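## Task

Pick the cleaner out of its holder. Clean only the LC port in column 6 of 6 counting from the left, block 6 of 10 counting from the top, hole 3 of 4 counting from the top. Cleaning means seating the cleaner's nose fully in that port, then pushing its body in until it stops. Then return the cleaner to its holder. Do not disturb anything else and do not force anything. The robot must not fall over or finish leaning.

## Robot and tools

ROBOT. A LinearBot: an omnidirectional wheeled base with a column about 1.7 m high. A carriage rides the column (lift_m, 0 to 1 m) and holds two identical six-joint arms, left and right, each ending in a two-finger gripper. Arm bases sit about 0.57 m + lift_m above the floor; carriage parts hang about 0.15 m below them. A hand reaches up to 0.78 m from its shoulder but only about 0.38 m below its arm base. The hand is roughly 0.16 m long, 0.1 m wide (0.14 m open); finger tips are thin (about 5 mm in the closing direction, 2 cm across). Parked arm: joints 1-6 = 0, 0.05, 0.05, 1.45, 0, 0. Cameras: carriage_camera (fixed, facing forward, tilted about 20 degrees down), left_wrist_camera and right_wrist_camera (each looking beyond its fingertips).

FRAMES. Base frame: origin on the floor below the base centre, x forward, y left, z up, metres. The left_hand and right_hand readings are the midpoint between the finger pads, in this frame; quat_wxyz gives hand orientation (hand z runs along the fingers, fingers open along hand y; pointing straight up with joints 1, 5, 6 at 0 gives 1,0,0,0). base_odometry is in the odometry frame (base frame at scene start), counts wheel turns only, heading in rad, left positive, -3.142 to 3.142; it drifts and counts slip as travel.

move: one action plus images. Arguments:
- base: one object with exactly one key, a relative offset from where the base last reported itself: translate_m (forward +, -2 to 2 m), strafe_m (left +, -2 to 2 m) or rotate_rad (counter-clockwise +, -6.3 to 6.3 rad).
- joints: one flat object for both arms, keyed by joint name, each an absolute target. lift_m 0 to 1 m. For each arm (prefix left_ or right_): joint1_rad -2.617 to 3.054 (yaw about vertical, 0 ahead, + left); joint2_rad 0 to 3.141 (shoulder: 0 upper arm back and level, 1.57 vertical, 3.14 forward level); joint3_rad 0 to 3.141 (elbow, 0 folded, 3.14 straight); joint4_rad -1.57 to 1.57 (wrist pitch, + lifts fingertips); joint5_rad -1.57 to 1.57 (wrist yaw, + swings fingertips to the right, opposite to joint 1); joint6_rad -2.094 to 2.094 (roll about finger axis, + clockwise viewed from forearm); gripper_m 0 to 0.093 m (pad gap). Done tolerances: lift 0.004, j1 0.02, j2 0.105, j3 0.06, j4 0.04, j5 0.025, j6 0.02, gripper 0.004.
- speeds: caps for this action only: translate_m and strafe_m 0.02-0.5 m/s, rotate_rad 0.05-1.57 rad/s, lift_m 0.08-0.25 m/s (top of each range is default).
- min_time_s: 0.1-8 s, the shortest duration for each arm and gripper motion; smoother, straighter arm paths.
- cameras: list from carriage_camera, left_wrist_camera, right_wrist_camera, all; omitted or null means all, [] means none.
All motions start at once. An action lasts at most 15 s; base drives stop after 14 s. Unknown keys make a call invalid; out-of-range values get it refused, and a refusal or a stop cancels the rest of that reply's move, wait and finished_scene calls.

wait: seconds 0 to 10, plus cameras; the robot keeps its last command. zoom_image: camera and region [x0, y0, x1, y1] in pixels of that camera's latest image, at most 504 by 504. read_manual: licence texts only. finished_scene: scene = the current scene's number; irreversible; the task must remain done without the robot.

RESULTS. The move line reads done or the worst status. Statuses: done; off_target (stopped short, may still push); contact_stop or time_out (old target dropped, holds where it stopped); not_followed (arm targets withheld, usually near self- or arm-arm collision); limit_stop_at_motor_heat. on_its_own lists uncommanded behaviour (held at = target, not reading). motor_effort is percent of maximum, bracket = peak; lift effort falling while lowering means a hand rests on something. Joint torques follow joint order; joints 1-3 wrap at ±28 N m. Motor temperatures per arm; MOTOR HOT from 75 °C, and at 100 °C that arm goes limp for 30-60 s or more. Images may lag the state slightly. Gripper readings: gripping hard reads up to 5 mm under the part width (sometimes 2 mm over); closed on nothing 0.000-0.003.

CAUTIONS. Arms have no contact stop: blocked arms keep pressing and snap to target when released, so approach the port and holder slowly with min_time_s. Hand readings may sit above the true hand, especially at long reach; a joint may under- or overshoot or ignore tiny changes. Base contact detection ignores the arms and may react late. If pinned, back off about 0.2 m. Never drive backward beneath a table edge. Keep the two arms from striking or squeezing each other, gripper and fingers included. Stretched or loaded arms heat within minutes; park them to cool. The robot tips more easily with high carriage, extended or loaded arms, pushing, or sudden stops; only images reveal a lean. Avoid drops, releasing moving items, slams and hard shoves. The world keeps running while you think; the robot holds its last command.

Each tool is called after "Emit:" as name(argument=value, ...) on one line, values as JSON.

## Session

Emit:
move()

Scene clock: 0.00 s.
Joint torques (N m): no reading
Motor temperatures (°C): left_arm=[29 42 41 30 30 31 30] | right_arm=[29 36 42 34 32 29 30]
base_odometry: x=+0.000 y=+0.000 heading=+0.000
base_status: not commanded
joint_positions: lift_m=+0.300 left_joint1_rad=+0.000 left_joint2_rad=+0.058 left_joint3_rad=+0.051 left_joint4_rad=+1.419 left_joint5_rad=+0.045 left_joint6_rad=+0.008 left_gripper_m=+0.09396 right_joint1_rad=-0.006 right_joint2_rad=+0.030 right_joint3_rad=+0.067 right_joint4_rad=+1.459 right_joint5_rad=-0.039 right_joint6_rad=-0.038 right_gripper_m=+0.09396
joint_status: not commanded
motor_effort: lift_m=+23 drive_wheels=-1
left_hand: x=+0.2579 y=+0.3102 z=+1.2972 quat_wxyz=(+0.997, +0.023, +0.079, +0.002) (m; base frame)
right_hand: x=+0.2343 y=-0.3113 z=+1.3030 quat_wxyz=(+0.999, -0.020, +0.037, -0.021) (m; base frame)
pictures: carriage_camera, left_wrist_camera, right_wrist_camera
Images, in order (width x height): carriage_camera 896x504, left_wrist_camera 896x504, right_wrist_camera 896x504.

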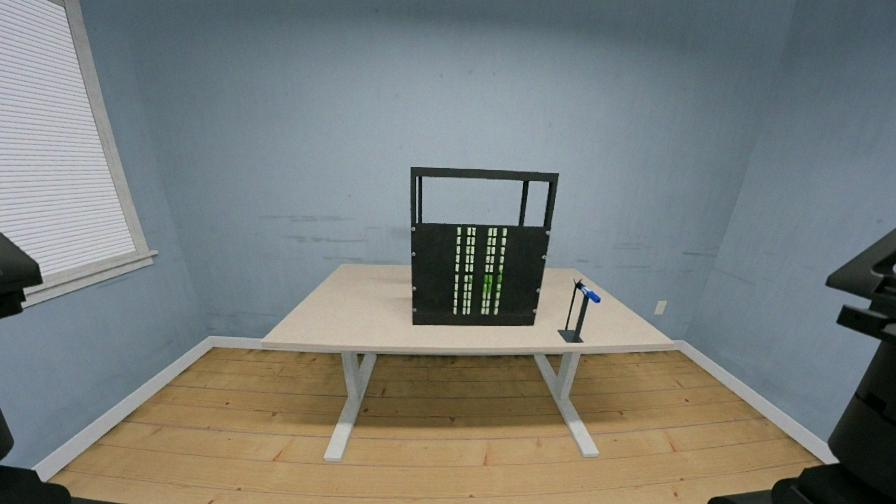

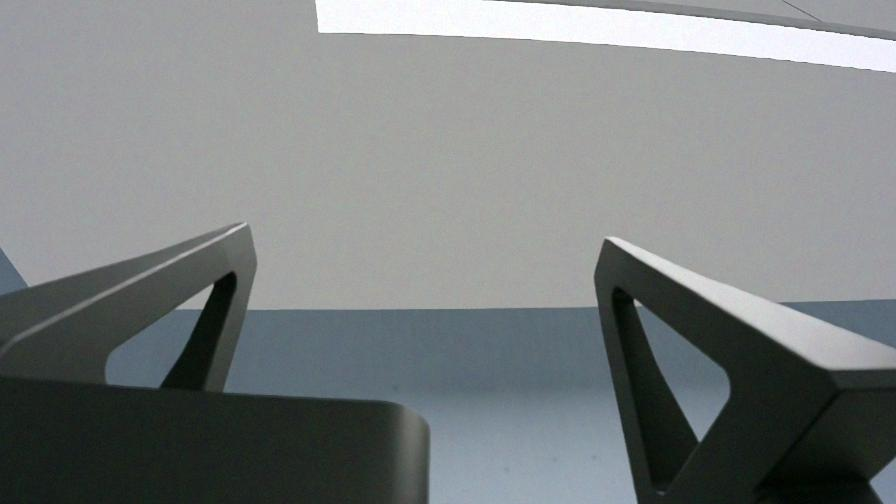

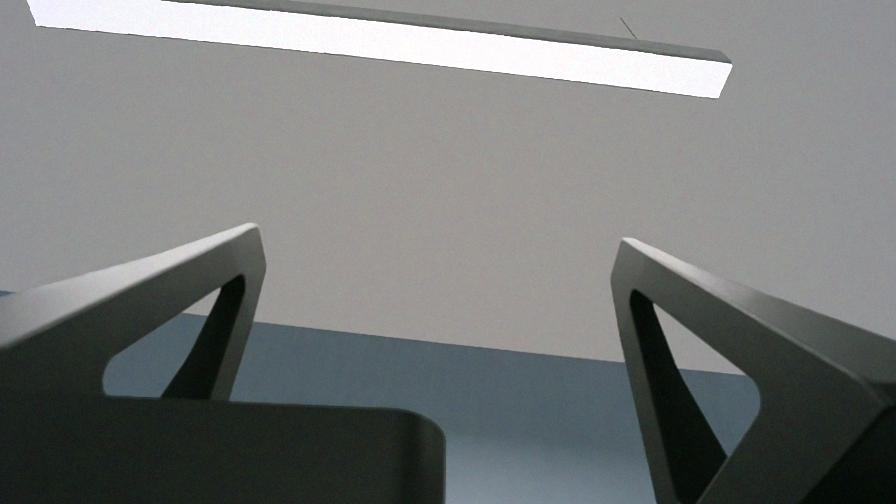

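Emit:
zoom_image(camera="carriage_camera", region=[400, 160, 640, 360])

Emit:
zoom_image(camera="carriage_camera", region=[540, 260, 630, 350])

Scaled by 2.100 from the camera's 896x504 image, which has a finer 1280x720 frame.

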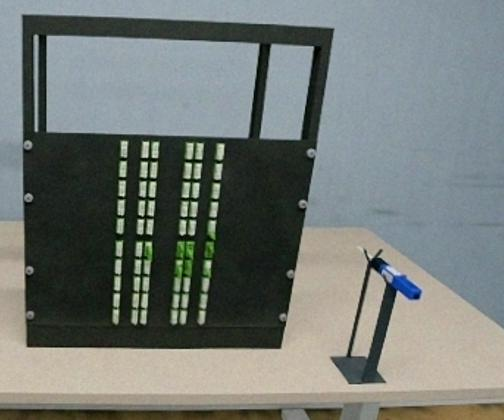

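Scaled by 5.600 from the camera's 896x504 image, which has a finer 1280x720 frame.

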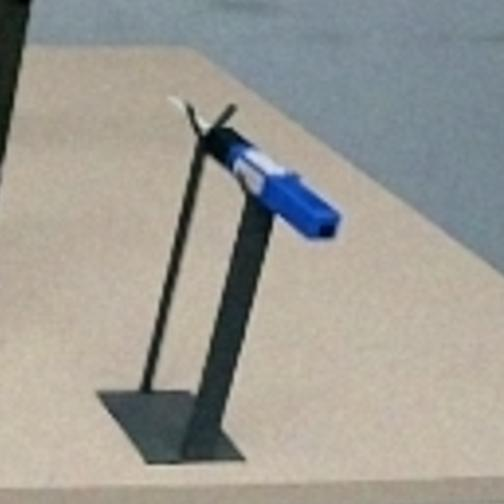

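Emit:
move(base={"strafe_m": -0.17}, joints={"lift_m": 0.26, "right_joint1_rad": 0, "right_joint2_rad": 1.987, "right_joint3_rad": 0.781, "right_joint4_rad": 1.225, "right_joint5_rad": 0, "right_joint6_rad": 0, "right_gripper_m": 0.093, "left_gripper_m": 0.0}, speeds={"strafe_m": 0.12}, min_time_s=4, cameras=["right_wrist_camera", "carriage_camera"])

Scene clock: 30.17 s.
Joint torques (N m): left_arm=[-0.12 3.34 5.44 -0.23 0.1 0.06] | right_arm=[0.7 -7.41 6.38 2.21 0.07 0.05]
Motor temperatures (°C): left_arm=[29 43 43 30 30 31 30] | right_arm=[29 36 44 34 32 29 30]
move: done
base_odometry: x=+0.000 y=-0.170 heading=+0.000
base_status: done
joint_positions: lift_m=+0.260 left_joint1_rad=+0.001 left_joint2_rad=+0.058 left_joint3_rad=+0.051 left_joint4_rad=+1.419 left_joint5_rad=+0.045 left_joint6_rad=+0.008 left_gripper_m=+0.00029 right_joint1_rad=-0.006 right_joint2_rad=+1.966 right_joint3_rad=+0.761 right_joint4_rad=+1.240 right_joint5_rad=-0.009 right_joint6_rad=-0.008 right_gripper_m=+0.09307
joint_status: all done
motor_effort: lift_m=+21(21) drive_wheels=-1(12)
left_hand: x=+0.2579 y=+0.3102 z=+1.2574 quat_wxyz=(+0.997, +0.023, +0.079, +0.003) (m; base frame)
right_hand: x=+0.7283 y=-0.3192 z=+0.9860 quat_wxyz=(+0.719, -0.004, +0.695, -0.002) (m; base frame)
pictures: carriage_camera, right_wrist_camera
Images, in order (width x height): carriage_camera 896x504, right_wrist_camera 896x504.

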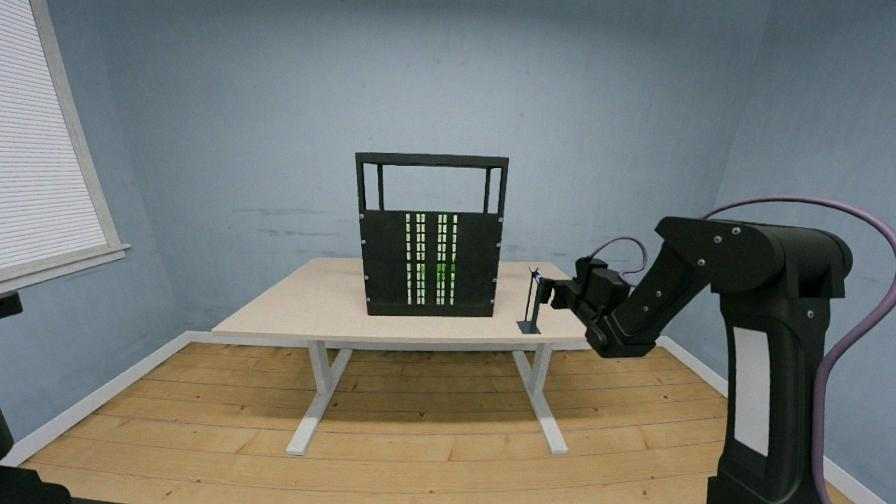

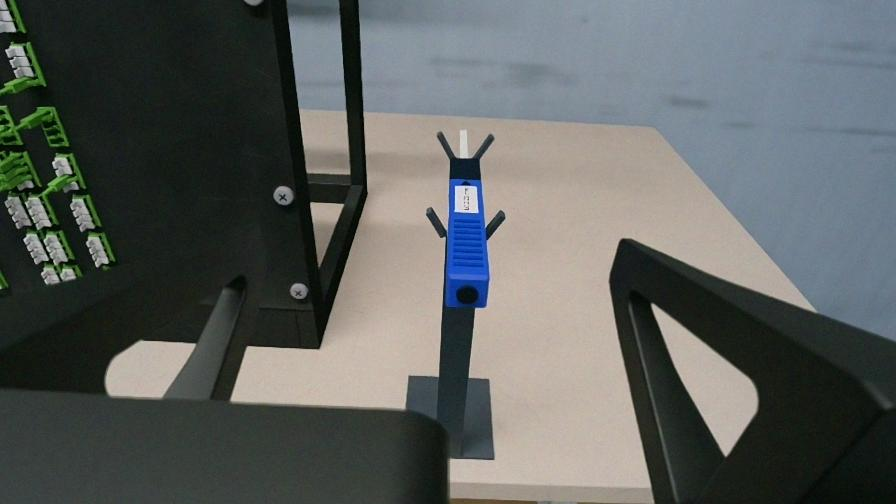

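Emit:
move(base={"strafe_m": -0.013}, joints={"right_joint1_rad": 0.004, "right_joint2_rad": 1.996, "right_joint3_rad": 0.791, "right_joint4_rad": 1.195, "right_joint5_rad": 0, "right_joint6_rad": 0.006}, speeds={"strafe_m": 0.04}, min_time_s=1.5, cameras=[])

Emit:
move(base={"translate_m": 0.075}, speeds={"translate_m": 0.08}, cameras=["right_wrist_camera"])

Emit:
zoom_image(camera="right_wrist_camera", region=[340, 80, 600, 340])

Scene clock: 47.23 s.
Joint torques (N m): left_arm=[-0.12 3.4 5.46 -0.23 0.11 0.07] | right_arm=[0.61 -7.41 6.43 2.2 0.03 0.04]
Motor temperatures (°C): left_arm=[29 43 44 30 30 31 30] | right_arm=[29 38 45 37 32 29 30]
move: done
base_odometry: x=+0.000 y=-0.183 heading=+0.000
base_status: done
joint_positions: lift_m=+0.260 left_joint1_rad=+0.000 left_joint2_rad=+0.058 left_joint3_rad=+0.051 left_joint4_rad=+1.419 left_joint5_rad=+0.045 left_joint6_rad=+0.008 left_gripper_m=+0.00029 right_joint1_rad=-0.001 right_joint2_rad=+1.974 right_joint3_rad=+0.771 right_joint4_rad=+1.212 right_joint5_rad=-0.007 right_joint6_rad=-0.002 right_gripper_m=+0.09307
joint_status: all done
motor_effort: lift_m=+21(21) drive_wheels=-1(10)
left_hand: x=+0.2579 y=+0.3102 z=+1.2574 quat_wxyz=(+0.997, +0.023, +0.079, +0.002) (m; base frame)
right_hand: x=+0.7307 y=-0.3171 z=+0.9792 quat_wxyz=(+0.710, -0.003, +0.704, +0.001) (m; base frame)
pictures: none
No camera images: "cameras" was empty.

Scene clock: 48.90 s.
Joint torques (N m): left_arm=[-0.1 3.37 5.46 -0.23 0.11 0.07] | right_arm=[0.7 -7.42 6.39 2.24 0.03 0.04]
Motor temperatures (°C): left_arm=[29 43 44 30 30 31 30] | right_arm=[29 38 45 38 32 29 30]
move: done
base_odometry: x=+0.075 y=-0.183 heading=+0.000
base_status: done
joint_positions: lift_m=+0.260 left_joint1_rad=+0.000 left_joint2_rad=+0.058 left_joint3_rad=+0.051 left_joint4_rad=+1.419 left_joint5_rad=+0.045 left_joint6_rad=+0.008 left_gripper_m=+0.00029 right_joint1_rad=-0.001 right_joint2_rad=+1.974 right_joint3_rad=+0.771 right_joint4_rad=+1.208 right_joint5_rad=-0.007 right_joint6_rad=-0.001 right_gripper_m=+0.09307
joint_status: not commanded
motor_effort: lift_m=+21(21) drive_wheels=+1(9)
left_hand: x=+0.2579 y=+0.3102 z=+1.2574 quat_wxyz=(+0.997, +0.023, +0.079, +0.002) (m; base frame)
right_hand: x=+0.7307 y=-0.3171 z=+0.9782 quat_wxyz=(+0.709, -0.003, +0.705, +0.002) (m; base frame)
pictures: right_wrist_camera
Images, in order (width x height): right_wrist_camera 896x504.

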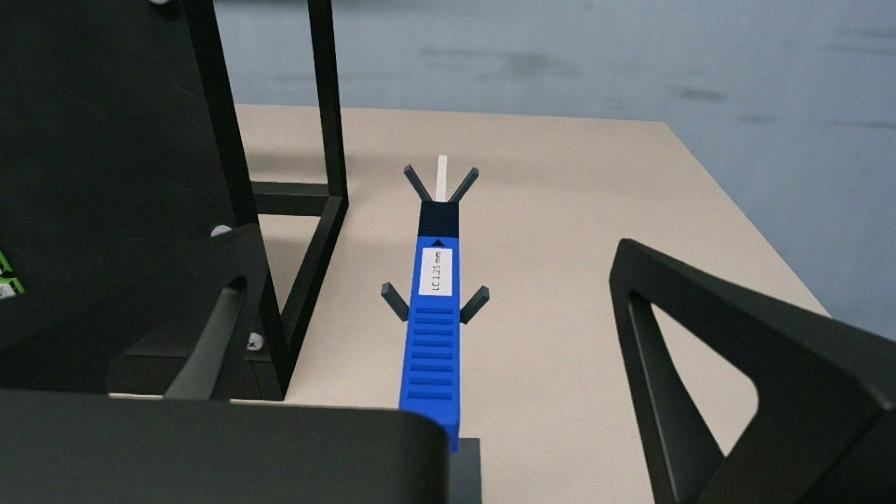

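Scaled by 1.938 from the camera's 896x504 image, which has a finer 1280x720 frame.

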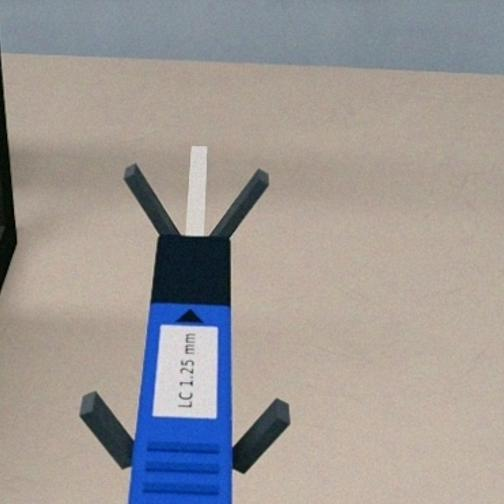

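Emit:
move(base={"translate_m": 0.032}, joints={"right_joint1_rad": 0.011, "right_joint5_rad": 0.007}, speeds={"translate_m": 0.05}, min_time_s=0.8, cameras=["right_wrist_camera"])

Emit:
zoom_image(camera="right_wrist_camera", region=[340, 100, 600, 360])

Scene clock: 58.50 s.
Joint torques (N m): left_arm=[-0.16 3.41 5.42 -0.22 0.11 0.07] | right_arm=[0.75 -7.36 6.41 2.25 0.07 0.04]
Motor temperatures (°C): left_arm=[29 43 44 30 30 31 30] | right_arm=[29 40 45 39 32 29 30]
move: done
base_odometry: x=+0.107 y=-0.183 heading=-0.001
base_status: done
joint_positions: lift_m=+0.260 left_joint1_rad=+0.000 left_joint2_rad=+0.058 left_joint3_rad=+0.051 left_joint4_rad=+1.419 left_joint5_rad=+0.045 left_joint6_rad=+0.008 left_gripper_m=+0.00029 right_joint1_rad=+0.005 right_joint2_rad=+1.974 right_joint3_rad=+0.771 right_joint4_rad=+1.208 right_joint5_rad=-0.002 right_joint6_rad=-0.001 right_gripper_m=+0.09307
joint_status: all done
motor_effort: lift_m=+21(21) drive_wheels=-3(10)
left_hand: x=+0.2579 y=+0.3102 z=+1.2574 quat_wxyz=(+0.997, +0.023, +0.079, +0.002) (m; base frame)
right_hand: x=+0.7307 y=-0.3150 z=+0.9781 quat_wxyz=(+0.709, -0.003, +0.706, +0.002) (m; base frame)
pictures: right_wrist_camera
Images, in order (width x height): right_wrist_camera 896x504.

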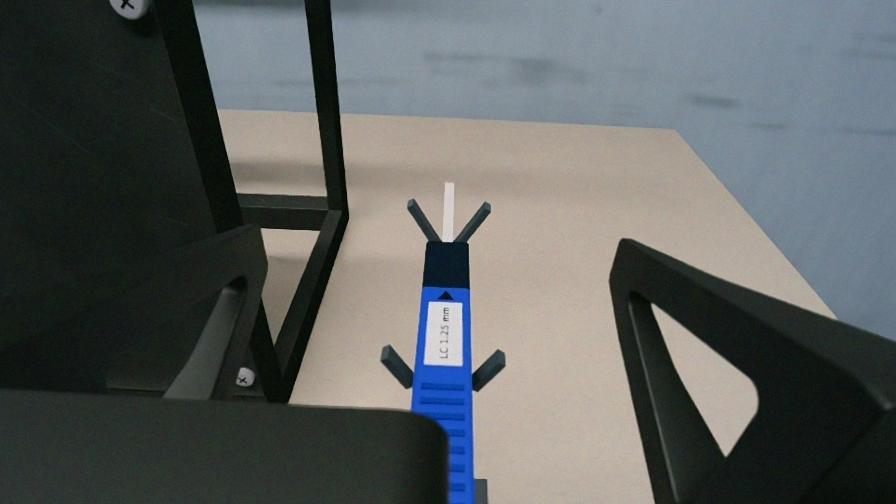

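Scaled by 1.938 from the camera's 896x504 image, which has a finer 1280x720 frame.

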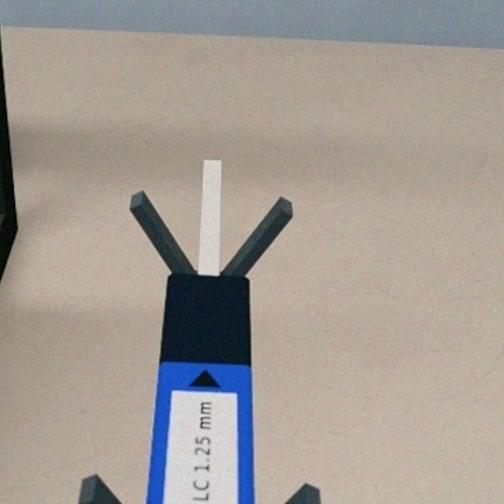

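Emit:
move(joints={"lift_m": 0.212, "right_joint5_rad": 0.011}, speeds={"lift_m": 0.08}, min_time_s=0.5, cameras=["right_wrist_camera"])

Emit:
zoom_image(camera="right_wrist_camera", region=[340, 30, 560, 250])

Scene clock: 64.37 s.
Joint torques (N m): left_arm=[-0.1 3.43 5.46 -0.22 0.1 0.07] | right_arm=[0.72 -7.88 6.01 2.29 0.06 0.04]
Motor temperatures (°C): left_arm=[29 43 45 30 30 31 30] | right_arm=[29 41 45 39 32 29 30]
move: done
base_odometry: x=+0.107 y=-0.183 heading=-0.001
base_status: not commanded
joint_positions: lift_m=+0.212 left_joint1_rad=+0.000 left_joint2_rad=+0.058 left_joint3_rad=+0.051 left_joint4_rad=+1.419 left_joint5_rad=+0.045 left_joint6_rad=+0.008 left_gripper_m=+0.00029 right_joint1_rad=+0.005 right_joint2_rad=+1.979 right_joint3_rad=+0.776 right_joint4_rad=+1.203 right_joint5_rad=+0.002 right_joint6_rad=-0.001 right_gripper_m=+0.09307
joint_status: all done
motor_effort: lift_m=+20(21) drive_wheels=-3(4)
left_hand: x=+0.2579 y=+0.3102 z=+1.2095 quat_wxyz=(+0.997, +0.023, +0.079, +0.002) (m; base frame)
right_hand: x=+0.7320 y=-0.3157 z=+0.9284 quat_wxyz=(+0.707, -0.001, +0.707, +0.001) (m; base frame)
pictures: right_wrist_camera
Images, in order (width x height): right_wrist_camera 896x504.

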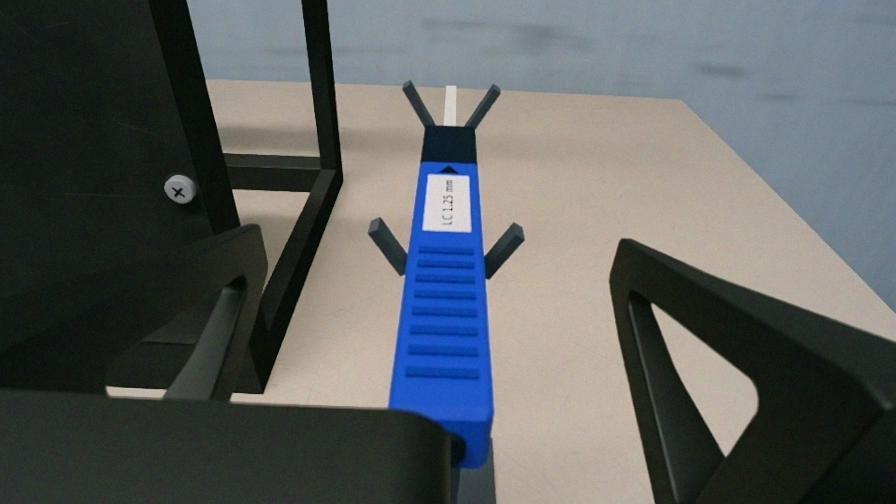

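Scaled by 2.291 from the camera's 896x504 image, which has a finer 1280x720 frame.

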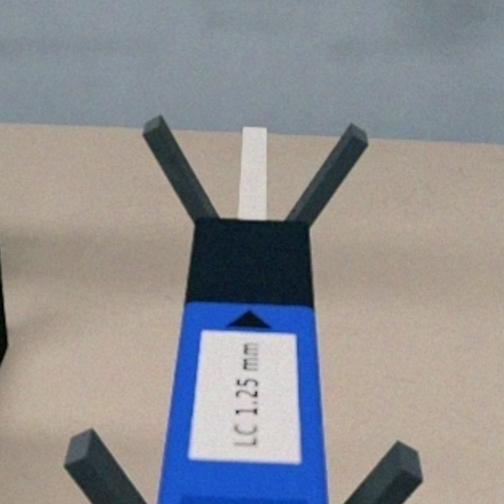

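Emit:
move(joints={"right_joint2_rad": 1.985, "right_joint3_rad": 0.778, "right_joint4_rad": 1.222}, min_time_s=0.8, cameras=["right_wrist_camera"])

Scene clock: 73.87 s.
Joint torques (N m): left_arm=[-0.12 3.41 5.42 -0.23 0.1 0.07] | right_arm=[0.75 -8.84 5.04 2.5 0.06 0.03]
Motor temperatures (°C): left_arm=[29 42 45 30 30 31 30] | right_arm=[29 42 45 41 32 29 30]
move: done
base_odometry: x=+0.107 y=-0.183 heading=-0.001
base_status: not commanded
joint_positions: lift_m=+0.212 left_joint1_rad=+0.000 left_joint2_rad=+0.058 left_joint3_rad=+0.051 left_joint4_rad=+1.419 left_joint5_rad=+0.045 left_joint6_rad=+0.008 left_gripper_m=+0.00029 right_joint1_rad=+0.005 right_joint2_rad=+1.979 right_joint3_rad=+0.776 right_joint4_rad=+1.209 right_joint5_rad=+0.002 right_joint6_rad=-0.001 right_gripper_m=+0.09307
joint_status: all done
motor_effort: lift_m=+20(20) drive_wheels=-3(3)
left_hand: x=+0.2579 y=+0.3102 z=+1.2095 quat_wxyz=(+0.997, +0.023, +0.079, +0.002) (m; base frame)
right_hand: x=+0.7320 y=-0.3157 z=+0.9300 quat_wxyz=(+0.709, -0.001, +0.705, +0.001) (m; base frame)
pictures: right_wrist_camera
Images, in order (width x height): right_wrist_camera 896x504.

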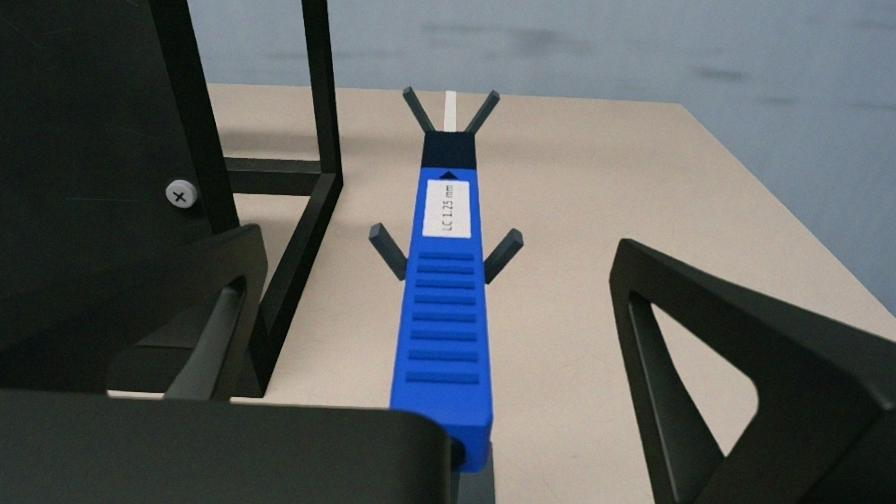

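Emit:
move(joints={"lift_m": 0.2016, "right_joint5_rad": 0.017, "right_joint4_rad": 1.215}, speeds={"lift_m": 0.08}, min_time_s=0.5, cameras=["right_wrist_camera"])

Emit:
zoom_image(camera="right_wrist_camera", region=[340, 30, 560, 250])

Scene clock: 78.00 s.
Joint torques (N m): left_arm=[-0.13 3.34 5.45 -0.23 0.11 0.07] | right_arm=[0.76 -8.81 5.01 2.38 0.07 0.03]
Motor temperatures (°C): left_arm=[29 42 45 30 30 31 30] | right_arm=[29 42 45 41 32 29 30]
move: done
base_odometry: x=+0.107 y=-0.183 heading=-0.001
base_status: not commanded
joint_positions: lift_m=+0.202 left_joint1_rad=+0.000 left_joint2_rad=+0.058 left_joint3_rad=+0.051 left_joint4_rad=+1.419 left_joint5_rad=+0.045 left_joint6_rad=+0.008 left_gripper_m=+0.00029 right_joint1_rad=+0.005 right_joint2_rad=+1.979 right_joint3_rad=+0.776 right_joint4_rad=+1.215 right_joint5_rad=+0.008 right_joint6_rad=-0.001 right_gripper_m=+0.09307
joint_status: all done
motor_effort: lift_m=+20(21) drive_wheels=+1(3)
left_hand: x=+0.2579 y=+0.3102 z=+1.1991 quat_wxyz=(+0.997, +0.023, +0.079, +0.002) (m; base frame)
right_hand: x=+0.7320 y=-0.3166 z=+0.9211 quat_wxyz=(+0.711, +0.001, +0.703, -0.001) (m; base frame)
pictures: right_wrist_camera
Images, in order (width x height): right_wrist_camera 896x504.

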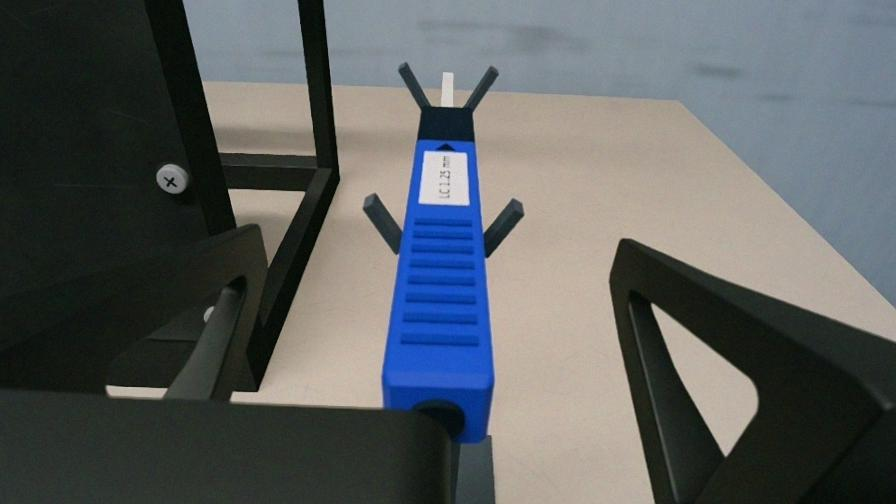

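Scaled by 2.291 from the camera's 896x504 image, which has a finer 1280x720 frame.

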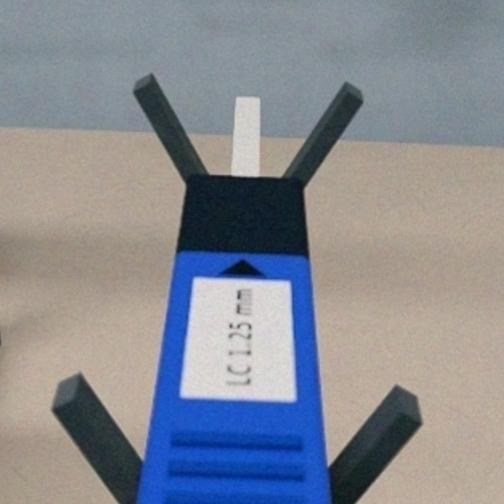

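Emit:
move(joints={"lift_m": 0.2003}, speeds={"lift_m": 0.08}, cameras=["right_wrist_camera"])

Emit:
zoom_image(camera="right_wrist_camera", region=[340, 30, 560, 250])

Scene clock: 81.13 s.
Joint torques (N m): left_arm=[-0.14 3.34 5.45 -0.22 0.11 0.06] | right_arm=[0.73 -8.8 5 2.37 0.06 0.03]
Motor temperatures (°C): left_arm=[29 42 45 30 30 31 30] | right_arm=[29 43 44 41 32 29 30]
move: done
base_odometry: x=+0.107 y=-0.183 heading=-0.001
base_status: not commanded
joint_positions: lift_m=+0.201 left_joint1_rad=+0.000 left_joint2_rad=+0.058 left_joint3_rad=+0.051 left_joint4_rad=+1.419 left_joint5_rad=+0.045 left_joint6_rad=+0.008 left_gripper_m=+0.00029 right_joint1_rad=+0.005 right_joint2_rad=+1.979 right_joint3_rad=+0.776 right_joint4_rad=+1.215 right_joint5_rad=+0.008 right_joint6_rad=-0.001 right_gripper_m=+0.09307
joint_status: all done
motor_effort: lift_m=+19(20) drive_wheels=+2(3)
left_hand: x=+0.2579 y=+0.3102 z=+1.1979 quat_wxyz=(+0.997, +0.023, +0.079, +0.002) (m; base frame)
right_hand: x=+0.7320 y=-0.3168 z=+0.9199 quat_wxyz=(+0.711, +0.001, +0.703, -0.002) (m; base frame)
pictures: right_wrist_camera
Images, in order (width x height): right_wrist_camera 896x504.

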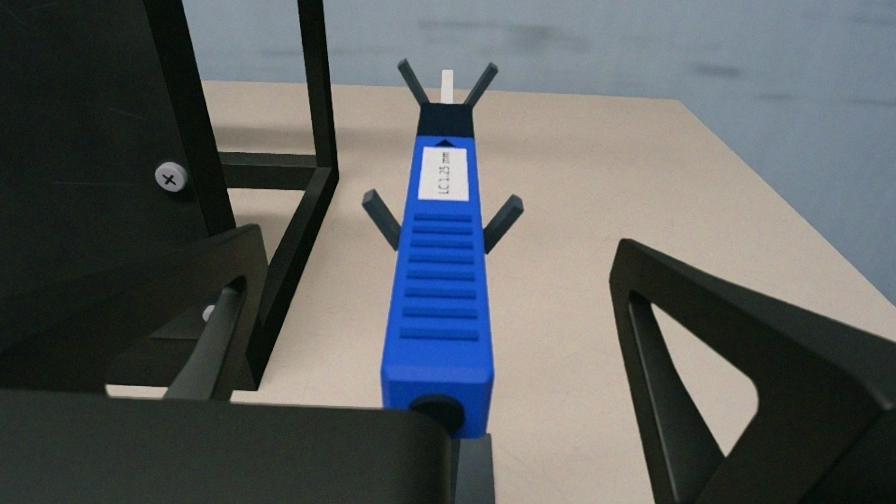

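Scaled by 2.291 from the camera's 896x504 image, which has a finer 1280x720 frame.

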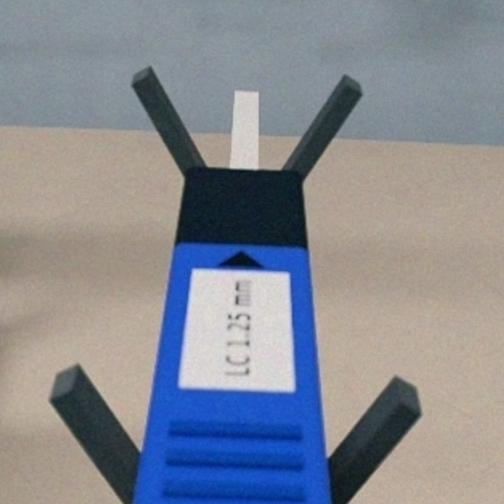

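Emit:
move(joints={"right_gripper_m": 0.023}, min_time_s=1.5, cameras=[])

Emit:
move(joints={"right_gripper_m": 0.0182}, min_time_s=1.5, cameras=["right_wrist_camera"])

Scene clock: 85.57 s.
Joint torques (N m): left_arm=[-0.14 3.43 5.42 -0.24 0.11 0.08] | right_arm=[0.59 -8.83 5.08 2.38 0.06 0.03]
Motor temperatures (°C): left_arm=[29 42 45 30 30 31 30] | right_arm=[29 43 44 41 32 29 30]
move: done
base_odometry: x=+0.107 y=-0.183 heading=-0.001
base_status: not commanded
joint_positions: lift_m=+0.201 left_joint1_rad=+0.000 left_joint2_rad=+0.058 left_joint3_rad=+0.051 left_joint4_rad=+1.419 left_joint5_rad=+0.045 left_joint6_rad=+0.008 left_gripper_m=+0.00029 right_joint1_rad=+0.006 right_joint2_rad=+1.979 right_joint3_rad=+0.775 right_joint4_rad=+1.215 right_joint5_rad=+0.009 right_joint6_rad=-0.001 right_gripper_m=+0.02309
joint_status: all done
motor_effort: lift_m=+19(20) drive_wheels=+2(3)
left_hand: x=+0.2579 y=+0.3102 z=+1.1979 quat_wxyz=(+0.997, +0.023, +0.079, +0.002) (m; base frame)
right_hand: x=+0.7319 y=-0.3162 z=+0.9196 quat_wxyz=(+0.711, +0.001, +0.703, -0.001) (m; base frame)
pictures: none
No camera images: "cameras" was empty.

Scene clock: 87.37 s.
Joint torques (N m): left_arm=[-0.13 3.37 5.45 -0.23 0.1 0.08] | right_arm=[0.54 -8.83 5.09 2.37 0.06 0.04]
Motor temperatures (°C): left_arm=[29 42 45 30 30 31 30] | right_arm=[29 44 44 41 32 29 30]
move: done
base_odometry: x=+0.107 y=-0.183 heading=-0.001
base_status: not commanded
joint_positions: lift_m=+0.201 left_joint1_rad=+0.000 left_joint2_rad=+0.058 left_joint3_rad=+0.051 left_joint4_rad=+1.419 left_joint5_rad=+0.045 left_joint6_rad=+0.008 left_gripper_m=+0.00029 right_joint1_rad=+0.007 right_joint2_rad=+1.979 right_joint3_rad=+0.775 right_joint4_rad=+1.215 right_joint5_rad=+0.009 right_joint6_rad=-0.001 right_gripper_m=+0.01850
joint_status: all done
motor_effort: lift_m=+19(20) drive_wheels=+2(2)
left_hand: x=+0.2579 y=+0.3102 z=+1.1979 quat_wxyz=(+0.997, +0.023, +0.079, +0.002) (m; base frame)
right_hand: x=+0.7319 y=-0.3156 z=+0.9196 quat_wxyz=(+0.711, +0.000, +0.703, -0.001) (m; base frame)
pictures: right_wrist_camera
Images, in order (width x height): right_wrist_camera 896x504.

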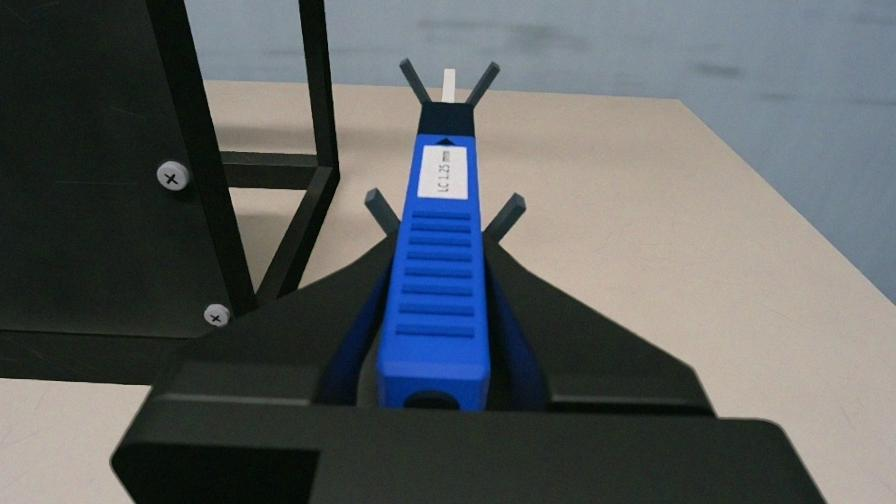

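Emit:
move(joints={"right_gripper_m": 0.012}, min_time_s=1, cameras=["right_wrist_camera"])

Emit:
move(joints={"lift_m": 0.215}, speeds={"lift_m": 0.08}, cameras=["right_wrist_camera"])

Emit:
zoom_image(camera="right_wrist_camera", region=[340, 30, 560, 250])

Scene clock: 91.17 s.
Joint torques (N m): left_arm=[-0.09 3.37 5.39 -0.22 0.1 0.07] | right_arm=[0.53 -8.83 5.08 2.37 0.06 0.03]
Motor temperatures (°C): left_arm=[29 42 45 30 30 31 30] | right_arm=[29 44 44 42 32 29 30]
move: off_target
base_odometry: x=+0.107 y=-0.183 heading=-0.001
base_status: not commanded
joint_positions: lift_m=+0.201 left_joint1_rad=+0.000 left_joint2_rad=+0.058 left_joint3_rad=+0.051 left_joint4_rad=+1.419 left_joint5_rad=+0.045 left_joint6_rad=+0.008 left_gripper_m=+0.00029 right_joint1_rad=+0.007 right_joint2_rad=+1.979 right_joint3_rad=+0.775 right_joint4_rad=+1.215 right_joint5_rad=+0.009 right_joint6_rad=-0.001 right_gripper_m=+0.01728
joint_status: right_gripper_m off_target (ended at +0.01730, target +0.01200)
motor_effort: lift_m=+19(20) drive_wheels=+2(2)
left_hand: x=+0.2579 y=+0.3102 z=+1.1979 quat_wxyz=(+0.997, +0.023, +0.079, +0.002) (m; base frame)
right_hand: x=+0.7319 y=-0.3156 z=+0.9196 quat_wxyz=(+0.711, +0.000, +0.703, -0.001) (m; base frame)
pictures: right_wrist_camera
Images, in order (width x height): right_wrist_camera 896x504.

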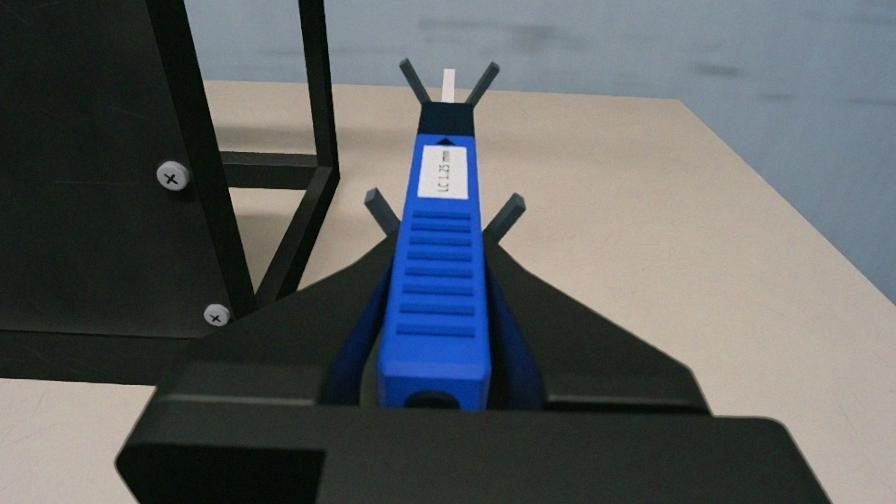

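Scene clock: 91.73 s.
Joint torques (N m): left_arm=[-0.12 3.36 5.42 -0.22 0.1 0.08] | right_arm=[0.54 -8.84 5.19 2.42 0.05 0.04]
Motor temperatures (°C): left_arm=[29 42 45 30 30 31 30] | right_arm=[29 44 44 42 32 29 30]
move: done
base_odometry: x=+0.107 y=-0.183 heading=-0.001
base_status: not commanded
joint_positions: lift_m=+0.215 left_joint1_rad=+0.000 left_joint2_rad=+0.058 left_joint3_rad=+0.051 left_joint4_rad=+1.419 left_joint5_rad=+0.045 left_joint6_rad=+0.008 left_gripper_m=+0.00029 right_joint1_rad=+0.007 right_joint2_rad=+1.979 right_joint3_rad=+0.774 right_joint4_rad=+1.210 right_joint5_rad=+0.009 right_joint6_rad=-0.001 right_gripper_m=+0.01727
joint_status: all done
motor_effort: lift_m=+24(29) drive_wheels=+2(3)
left_hand: x=+0.2579 y=+0.3102 z=+1.2120 quat_wxyz=(+0.997, +0.023, +0.079, +0.002) (m; base frame)
right_hand: x=+0.7316 y=-0.3156 z=+0.9320 quat_wxyz=(+0.709, +0.000, +0.705, -0.001) (m; base frame)
pictures: right_wrist_camera
Images, in order (width x height): right_wrist_camera 896x504.

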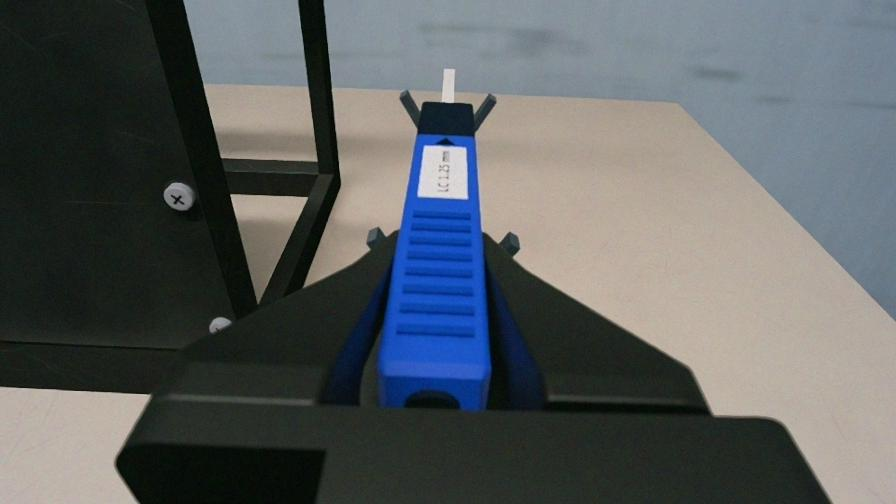

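Scaled by 2.291 from the camera's 896x504 image, which has a finer 1280x720 frame.

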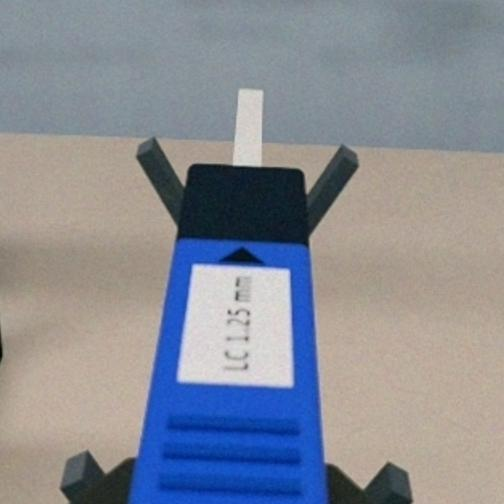

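Emit:
move(joints={"lift_m": 0.25}, speeds={"lift_m": 0.1}, cameras=[])

Emit:
move(base={"translate_m": -0.14}, speeds={"translate_m": 0.1}, cameras=["right_wrist_camera"])

Emit:
move(base={"strafe_m": 0.284}, joints={"lift_m": 0.202}, speeds={"strafe_m": 0.12, "lift_m": 0.08}, cameras=["right_wrist_camera"])

Scene clock: 103.43 s.
Joint torques (N m): left_arm=[-0.16 3.4 5.41 -0.23 0.11 0.07] | right_arm=[0.49 -8.87 5.19 2.42 0.05 0.04]
Motor temperatures (°C): left_arm=[29 42 45 30 30 31 30] | right_arm=[29 45 45 42 32 29 31]
move: done
base_odometry: x=+0.107 y=-0.183 heading=-0.001
base_status: not commanded
joint_positions: lift_m=+0.250 left_joint1_rad=+0.000 left_joint2_rad=+0.058 left_joint3_rad=+0.051 left_joint4_rad=+1.419 left_joint5_rad=+0.045 left_joint6_rad=+0.008 left_gripper_m=+0.00029 right_joint1_rad=+0.007 right_joint2_rad=+1.979 right_joint3_rad=+0.774 right_joint4_rad=+1.212 right_joint5_rad=+0.009 right_joint6_rad=-0.001 right_gripper_m=+0.01727
joint_status: all done
motor_effort: lift_m=+25(29) drive_wheels=+2(3)
left_hand: x=+0.2579 y=+0.3102 z=+1.2469 quat_wxyz=(+0.997, +0.023, +0.079, +0.002) (m; base frame)
right_hand: x=+0.7316 y=-0.3156 z=+0.9674 quat_wxyz=(+0.710, +0.000, +0.705, -0.001) (m; base frame)
pictures: none
No camera images: "cameras" was empty.

Scene clock: 105.53 s.
Joint torques (N m): left_arm=[-0.1 3.36 5.45 -0.24 0.11 0.07] | right_arm=[0.46 -8.84 5.18 2.4 0.06 0.03]
Motor temperatures (°C): left_arm=[29 42 45 30 30 31 30] | right_arm=[29 45 45 42 32 29 31]
move: done
base_odometry: x=-0.033 y=-0.183 heading=-0.001
base_status: done
joint_positions: lift_m=+0.250 left_joint1_rad=+0.000 left_joint2_rad=+0.058 left_joint3_rad=+0.051 left_joint4_rad=+1.419 left_joint5_rad=+0.045 left_joint6_rad=+0.008 left_gripper_m=+0.00029 right_joint1_rad=+0.007 right_joint2_rad=+1.979 right_joint3_rad=+0.774 right_joint4_rad=+1.212 right_joint5_rad=+0.009 right_joint6_rad=-0.001 right_gripper_m=+0.01727
joint_status: not commanded
motor_effort: lift_m=+24(25) drive_wheels=-2(13)
left_hand: x=+0.2579 y=+0.3102 z=+1.2469 quat_wxyz=(+0.997, +0.023, +0.079, +0.002) (m; base frame)
right_hand: x=+0.7316 y=-0.3156 z=+0.9674 quat_wxyz=(+0.710, +0.000, +0.705, -0.001) (m; base frame)
pictures: right_wrist_camera
Images, in order (width x height): right_wrist_camera 896x504.

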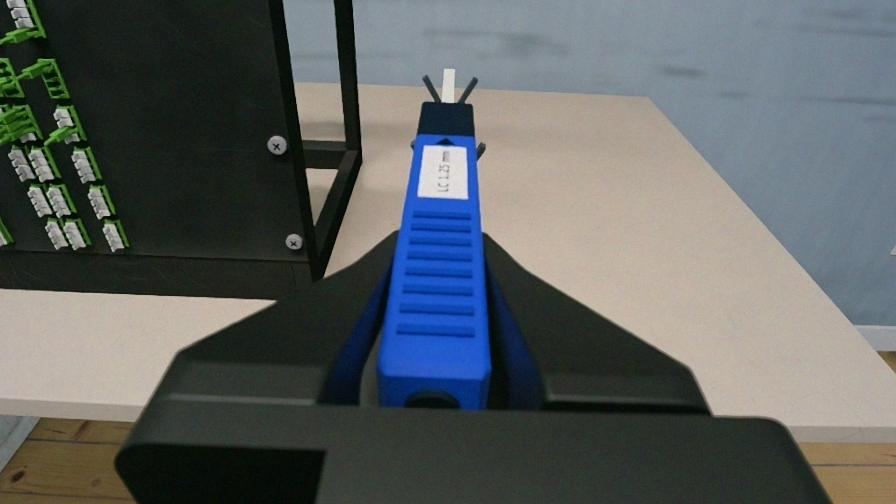

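Scene clock: 108.67 s.
Joint torques (N m): left_arm=[-0.16 3.4 5.44 -0.22 0.11 0.07] | right_arm=[0.29 -8.84 5.18 2.45 0.03 0.03]
Motor temperatures (°C): left_arm=[29 42 45 30 30 31 30] | right_arm=[29 45 45 42 32 29 31]
move: done
base_odometry: x=-0.033 y=+0.101 heading=-0.001
base_status: done
joint_positions: lift_m=+0.202 left_joint1_rad=+0.000 left_joint2_rad=+0.058 left_joint3_rad=+0.051 left_joint4_rad=+1.419 left_joint5_rad=+0.045 left_joint6_rad=+0.008 left_gripper_m=+0.00029 right_joint1_rad=+0.009 right_joint2_rad=+1.979 right_joint3_rad=+0.774 right_joint4_rad=+1.209 right_joint5_rad=+0.011 right_joint6_rad=-0.001 right_gripper_m=+0.01727
joint_status: all done
motor_effort: lift_m=+20(21) drive_wheels=-3(8)
left_hand: x=+0.2579 y=+0.3102 z=+1.1995 quat_wxyz=(+0.997, +0.023, +0.079, +0.002) (m; base frame)
right_hand: x=+0.7316 y=-0.3151 z=+0.9192 quat_wxyz=(+0.708, +0.000, +0.706, -0.001) (m; base frame)
pictures: right_wrist_camera
Images, in order (width x height): right_wrist_camera 896x504.

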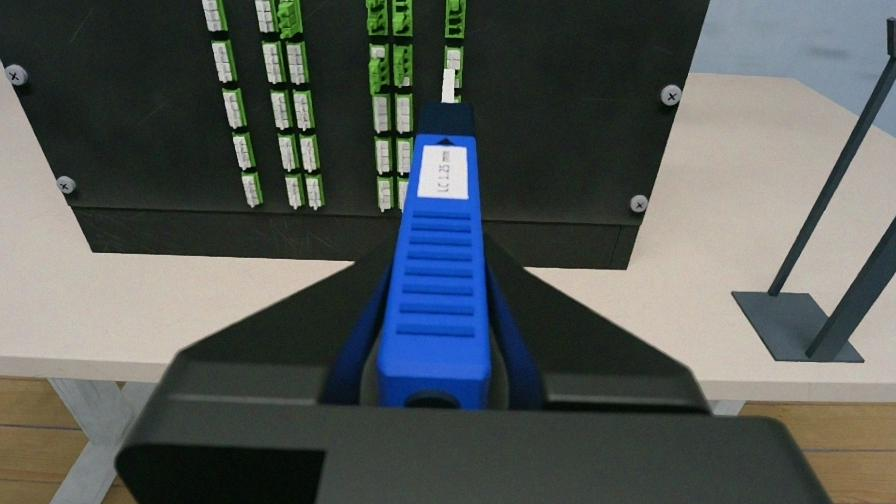

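Emit:
zoom_image(camera="right_wrist_camera", region=[350, 0, 550, 120])

Scaled by 2.520 from the camera's 896x504 image, which has a finer 1280x720 frame.

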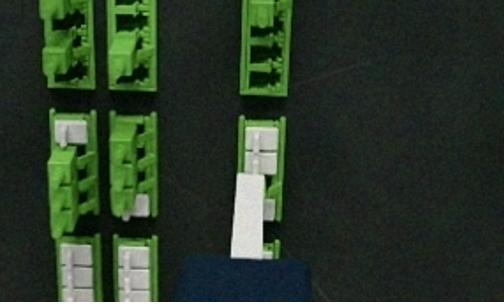

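Emit:
move(joints={"lift_m": 0.24, "right_joint4_rad": 1.224}, speeds={"lift_m": 0.1}, min_time_s=0.5, cameras=["right_wrist_camera"])

Emit:
zoom_image(camera="right_wrist_camera", region=[350, 0, 550, 120])

Scene clock: 122.63 s.
Joint torques (N m): left_arm=[-0.1 3.43 5.44 -0.24 0.1 0.08] | right_arm=[0.32 -8.85 5.16 2.45 0.03 0.03]
Motor temperatures (°C): left_arm=[29 42 45 30 30 31 30] | right_arm=[29 46 45 43 32 29 31]
move: done
base_odometry: x=-0.033 y=+0.101 heading=-0.001
base_status: not commanded
joint_positions: lift_m=+0.240 left_joint1_rad=+0.000 left_joint2_rad=+0.058 left_joint3_rad=+0.051 left_joint4_rad=+1.419 left_joint5_rad=+0.045 left_joint6_rad=+0.008 left_gripper_m=+0.00029 right_joint1_rad=+0.009 right_joint2_rad=+1.980 right_joint3_rad=+0.774 right_joint4_rad=+1.216 right_joint5_rad=+0.011 right_joint6_rad=-0.001 right_gripper_m=+0.01727
joint_status: all done
motor_effort: lift_m=+24(30) drive_wheels=-2(2)
left_hand: x=+0.2579 y=+0.3102 z=+1.2369 quat_wxyz=(+0.997, +0.023, +0.079, +0.002) (m; base frame)
right_hand: x=+0.7316 y=-0.3151 z=+0.9580 quat_wxyz=(+0.711, +0.000, +0.704, -0.001) (m; base frame)
pictures: right_wrist_camera
Images, in order (width x height): right_wrist_camera 896x504.

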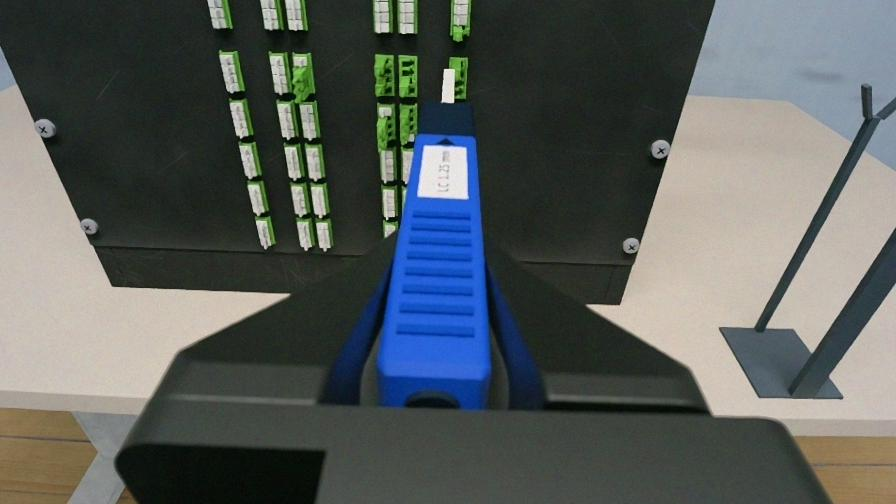

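Scaled by 2.520 from the camera's 896x504 image, which has a finer 1280x720 frame.

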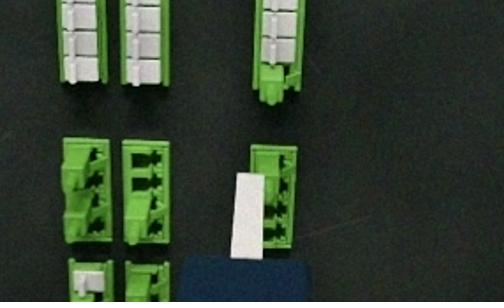

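Emit:
move(base={"translate_m": 0.07}, joints={"lift_m": 0.202}, speeds={"translate_m": 0.06, "lift_m": 0.08}, cameras=["right_wrist_camera"])

Emit:
zoom_image(camera="right_wrist_camera", region=[380, 0, 540, 120])

Scene clock: 146.30 s.
Joint torques (N m): left_arm=[-0.1 3.38 5.44 -0.23 0.1 0.07] | right_arm=[0.32 -8.85 5.15 2.45 0.03 0.03]
Motor temperatures (°C): left_arm=[29 42 45 30 30 31 30] | right_arm=[29 47 46 44 32 29 31]
move: done
base_odometry: x=+0.037 y=+0.101 heading=+0.000
base_status: done
joint_positions: lift_m=+0.202 left_joint1_rad=+0.000 left_joint2_rad=+0.058 left_joint3_rad=+0.051 left_joint4_rad=+1.419 left_joint5_rad=+0.045 left_joint6_rad=+0.008 left_gripper_m=+0.00029 right_joint1_rad=+0.009 right_joint2_rad=+1.980 right_joint3_rad=+0.774 right_joint4_rad=+1.217 right_joint5_rad=+0.011 right_joint6_rad=-0.001 right_gripper_m=+0.01727
joint_status: all done
motor_effort: lift_m=+21(21) drive_wheels=-3(8)
left_hand: x=+0.2579 y=+0.3102 z=+1.1995 quat_wxyz=(+0.997, +0.023, +0.079, +0.002) (m; base frame)
right_hand: x=+0.7316 y=-0.3151 z=+0.9209 quat_wxyz=(+0.711, +0.000, +0.703, -0.001) (m; base frame)
pictures: right_wrist_camera
Images, in order (width x height): right_wrist_camera 896x504.

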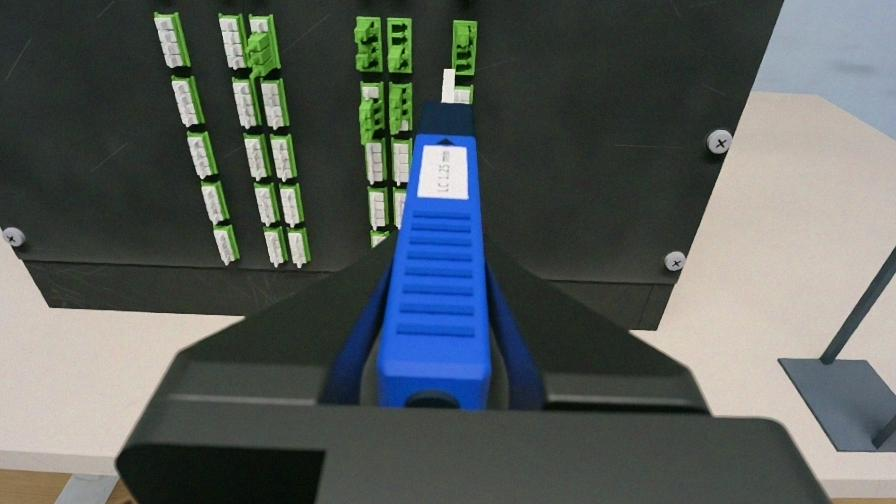

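Scaled by 3.150 from the camera's 896x504 image, which has a finer 1280x720 frame.

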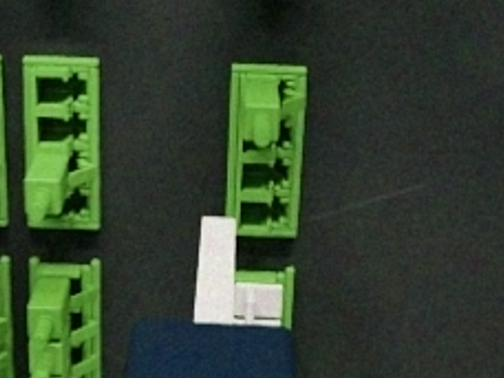

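Emit:
zoom_image(camera="right_wrist_camera", region=[430, 10, 500, 110])

Scaled by 5.040 from the camera's 896x504 image, which has a finer 1280x720 frame.

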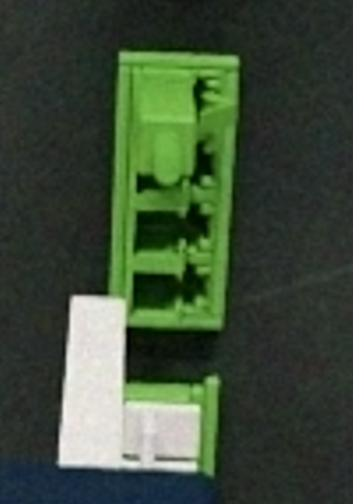

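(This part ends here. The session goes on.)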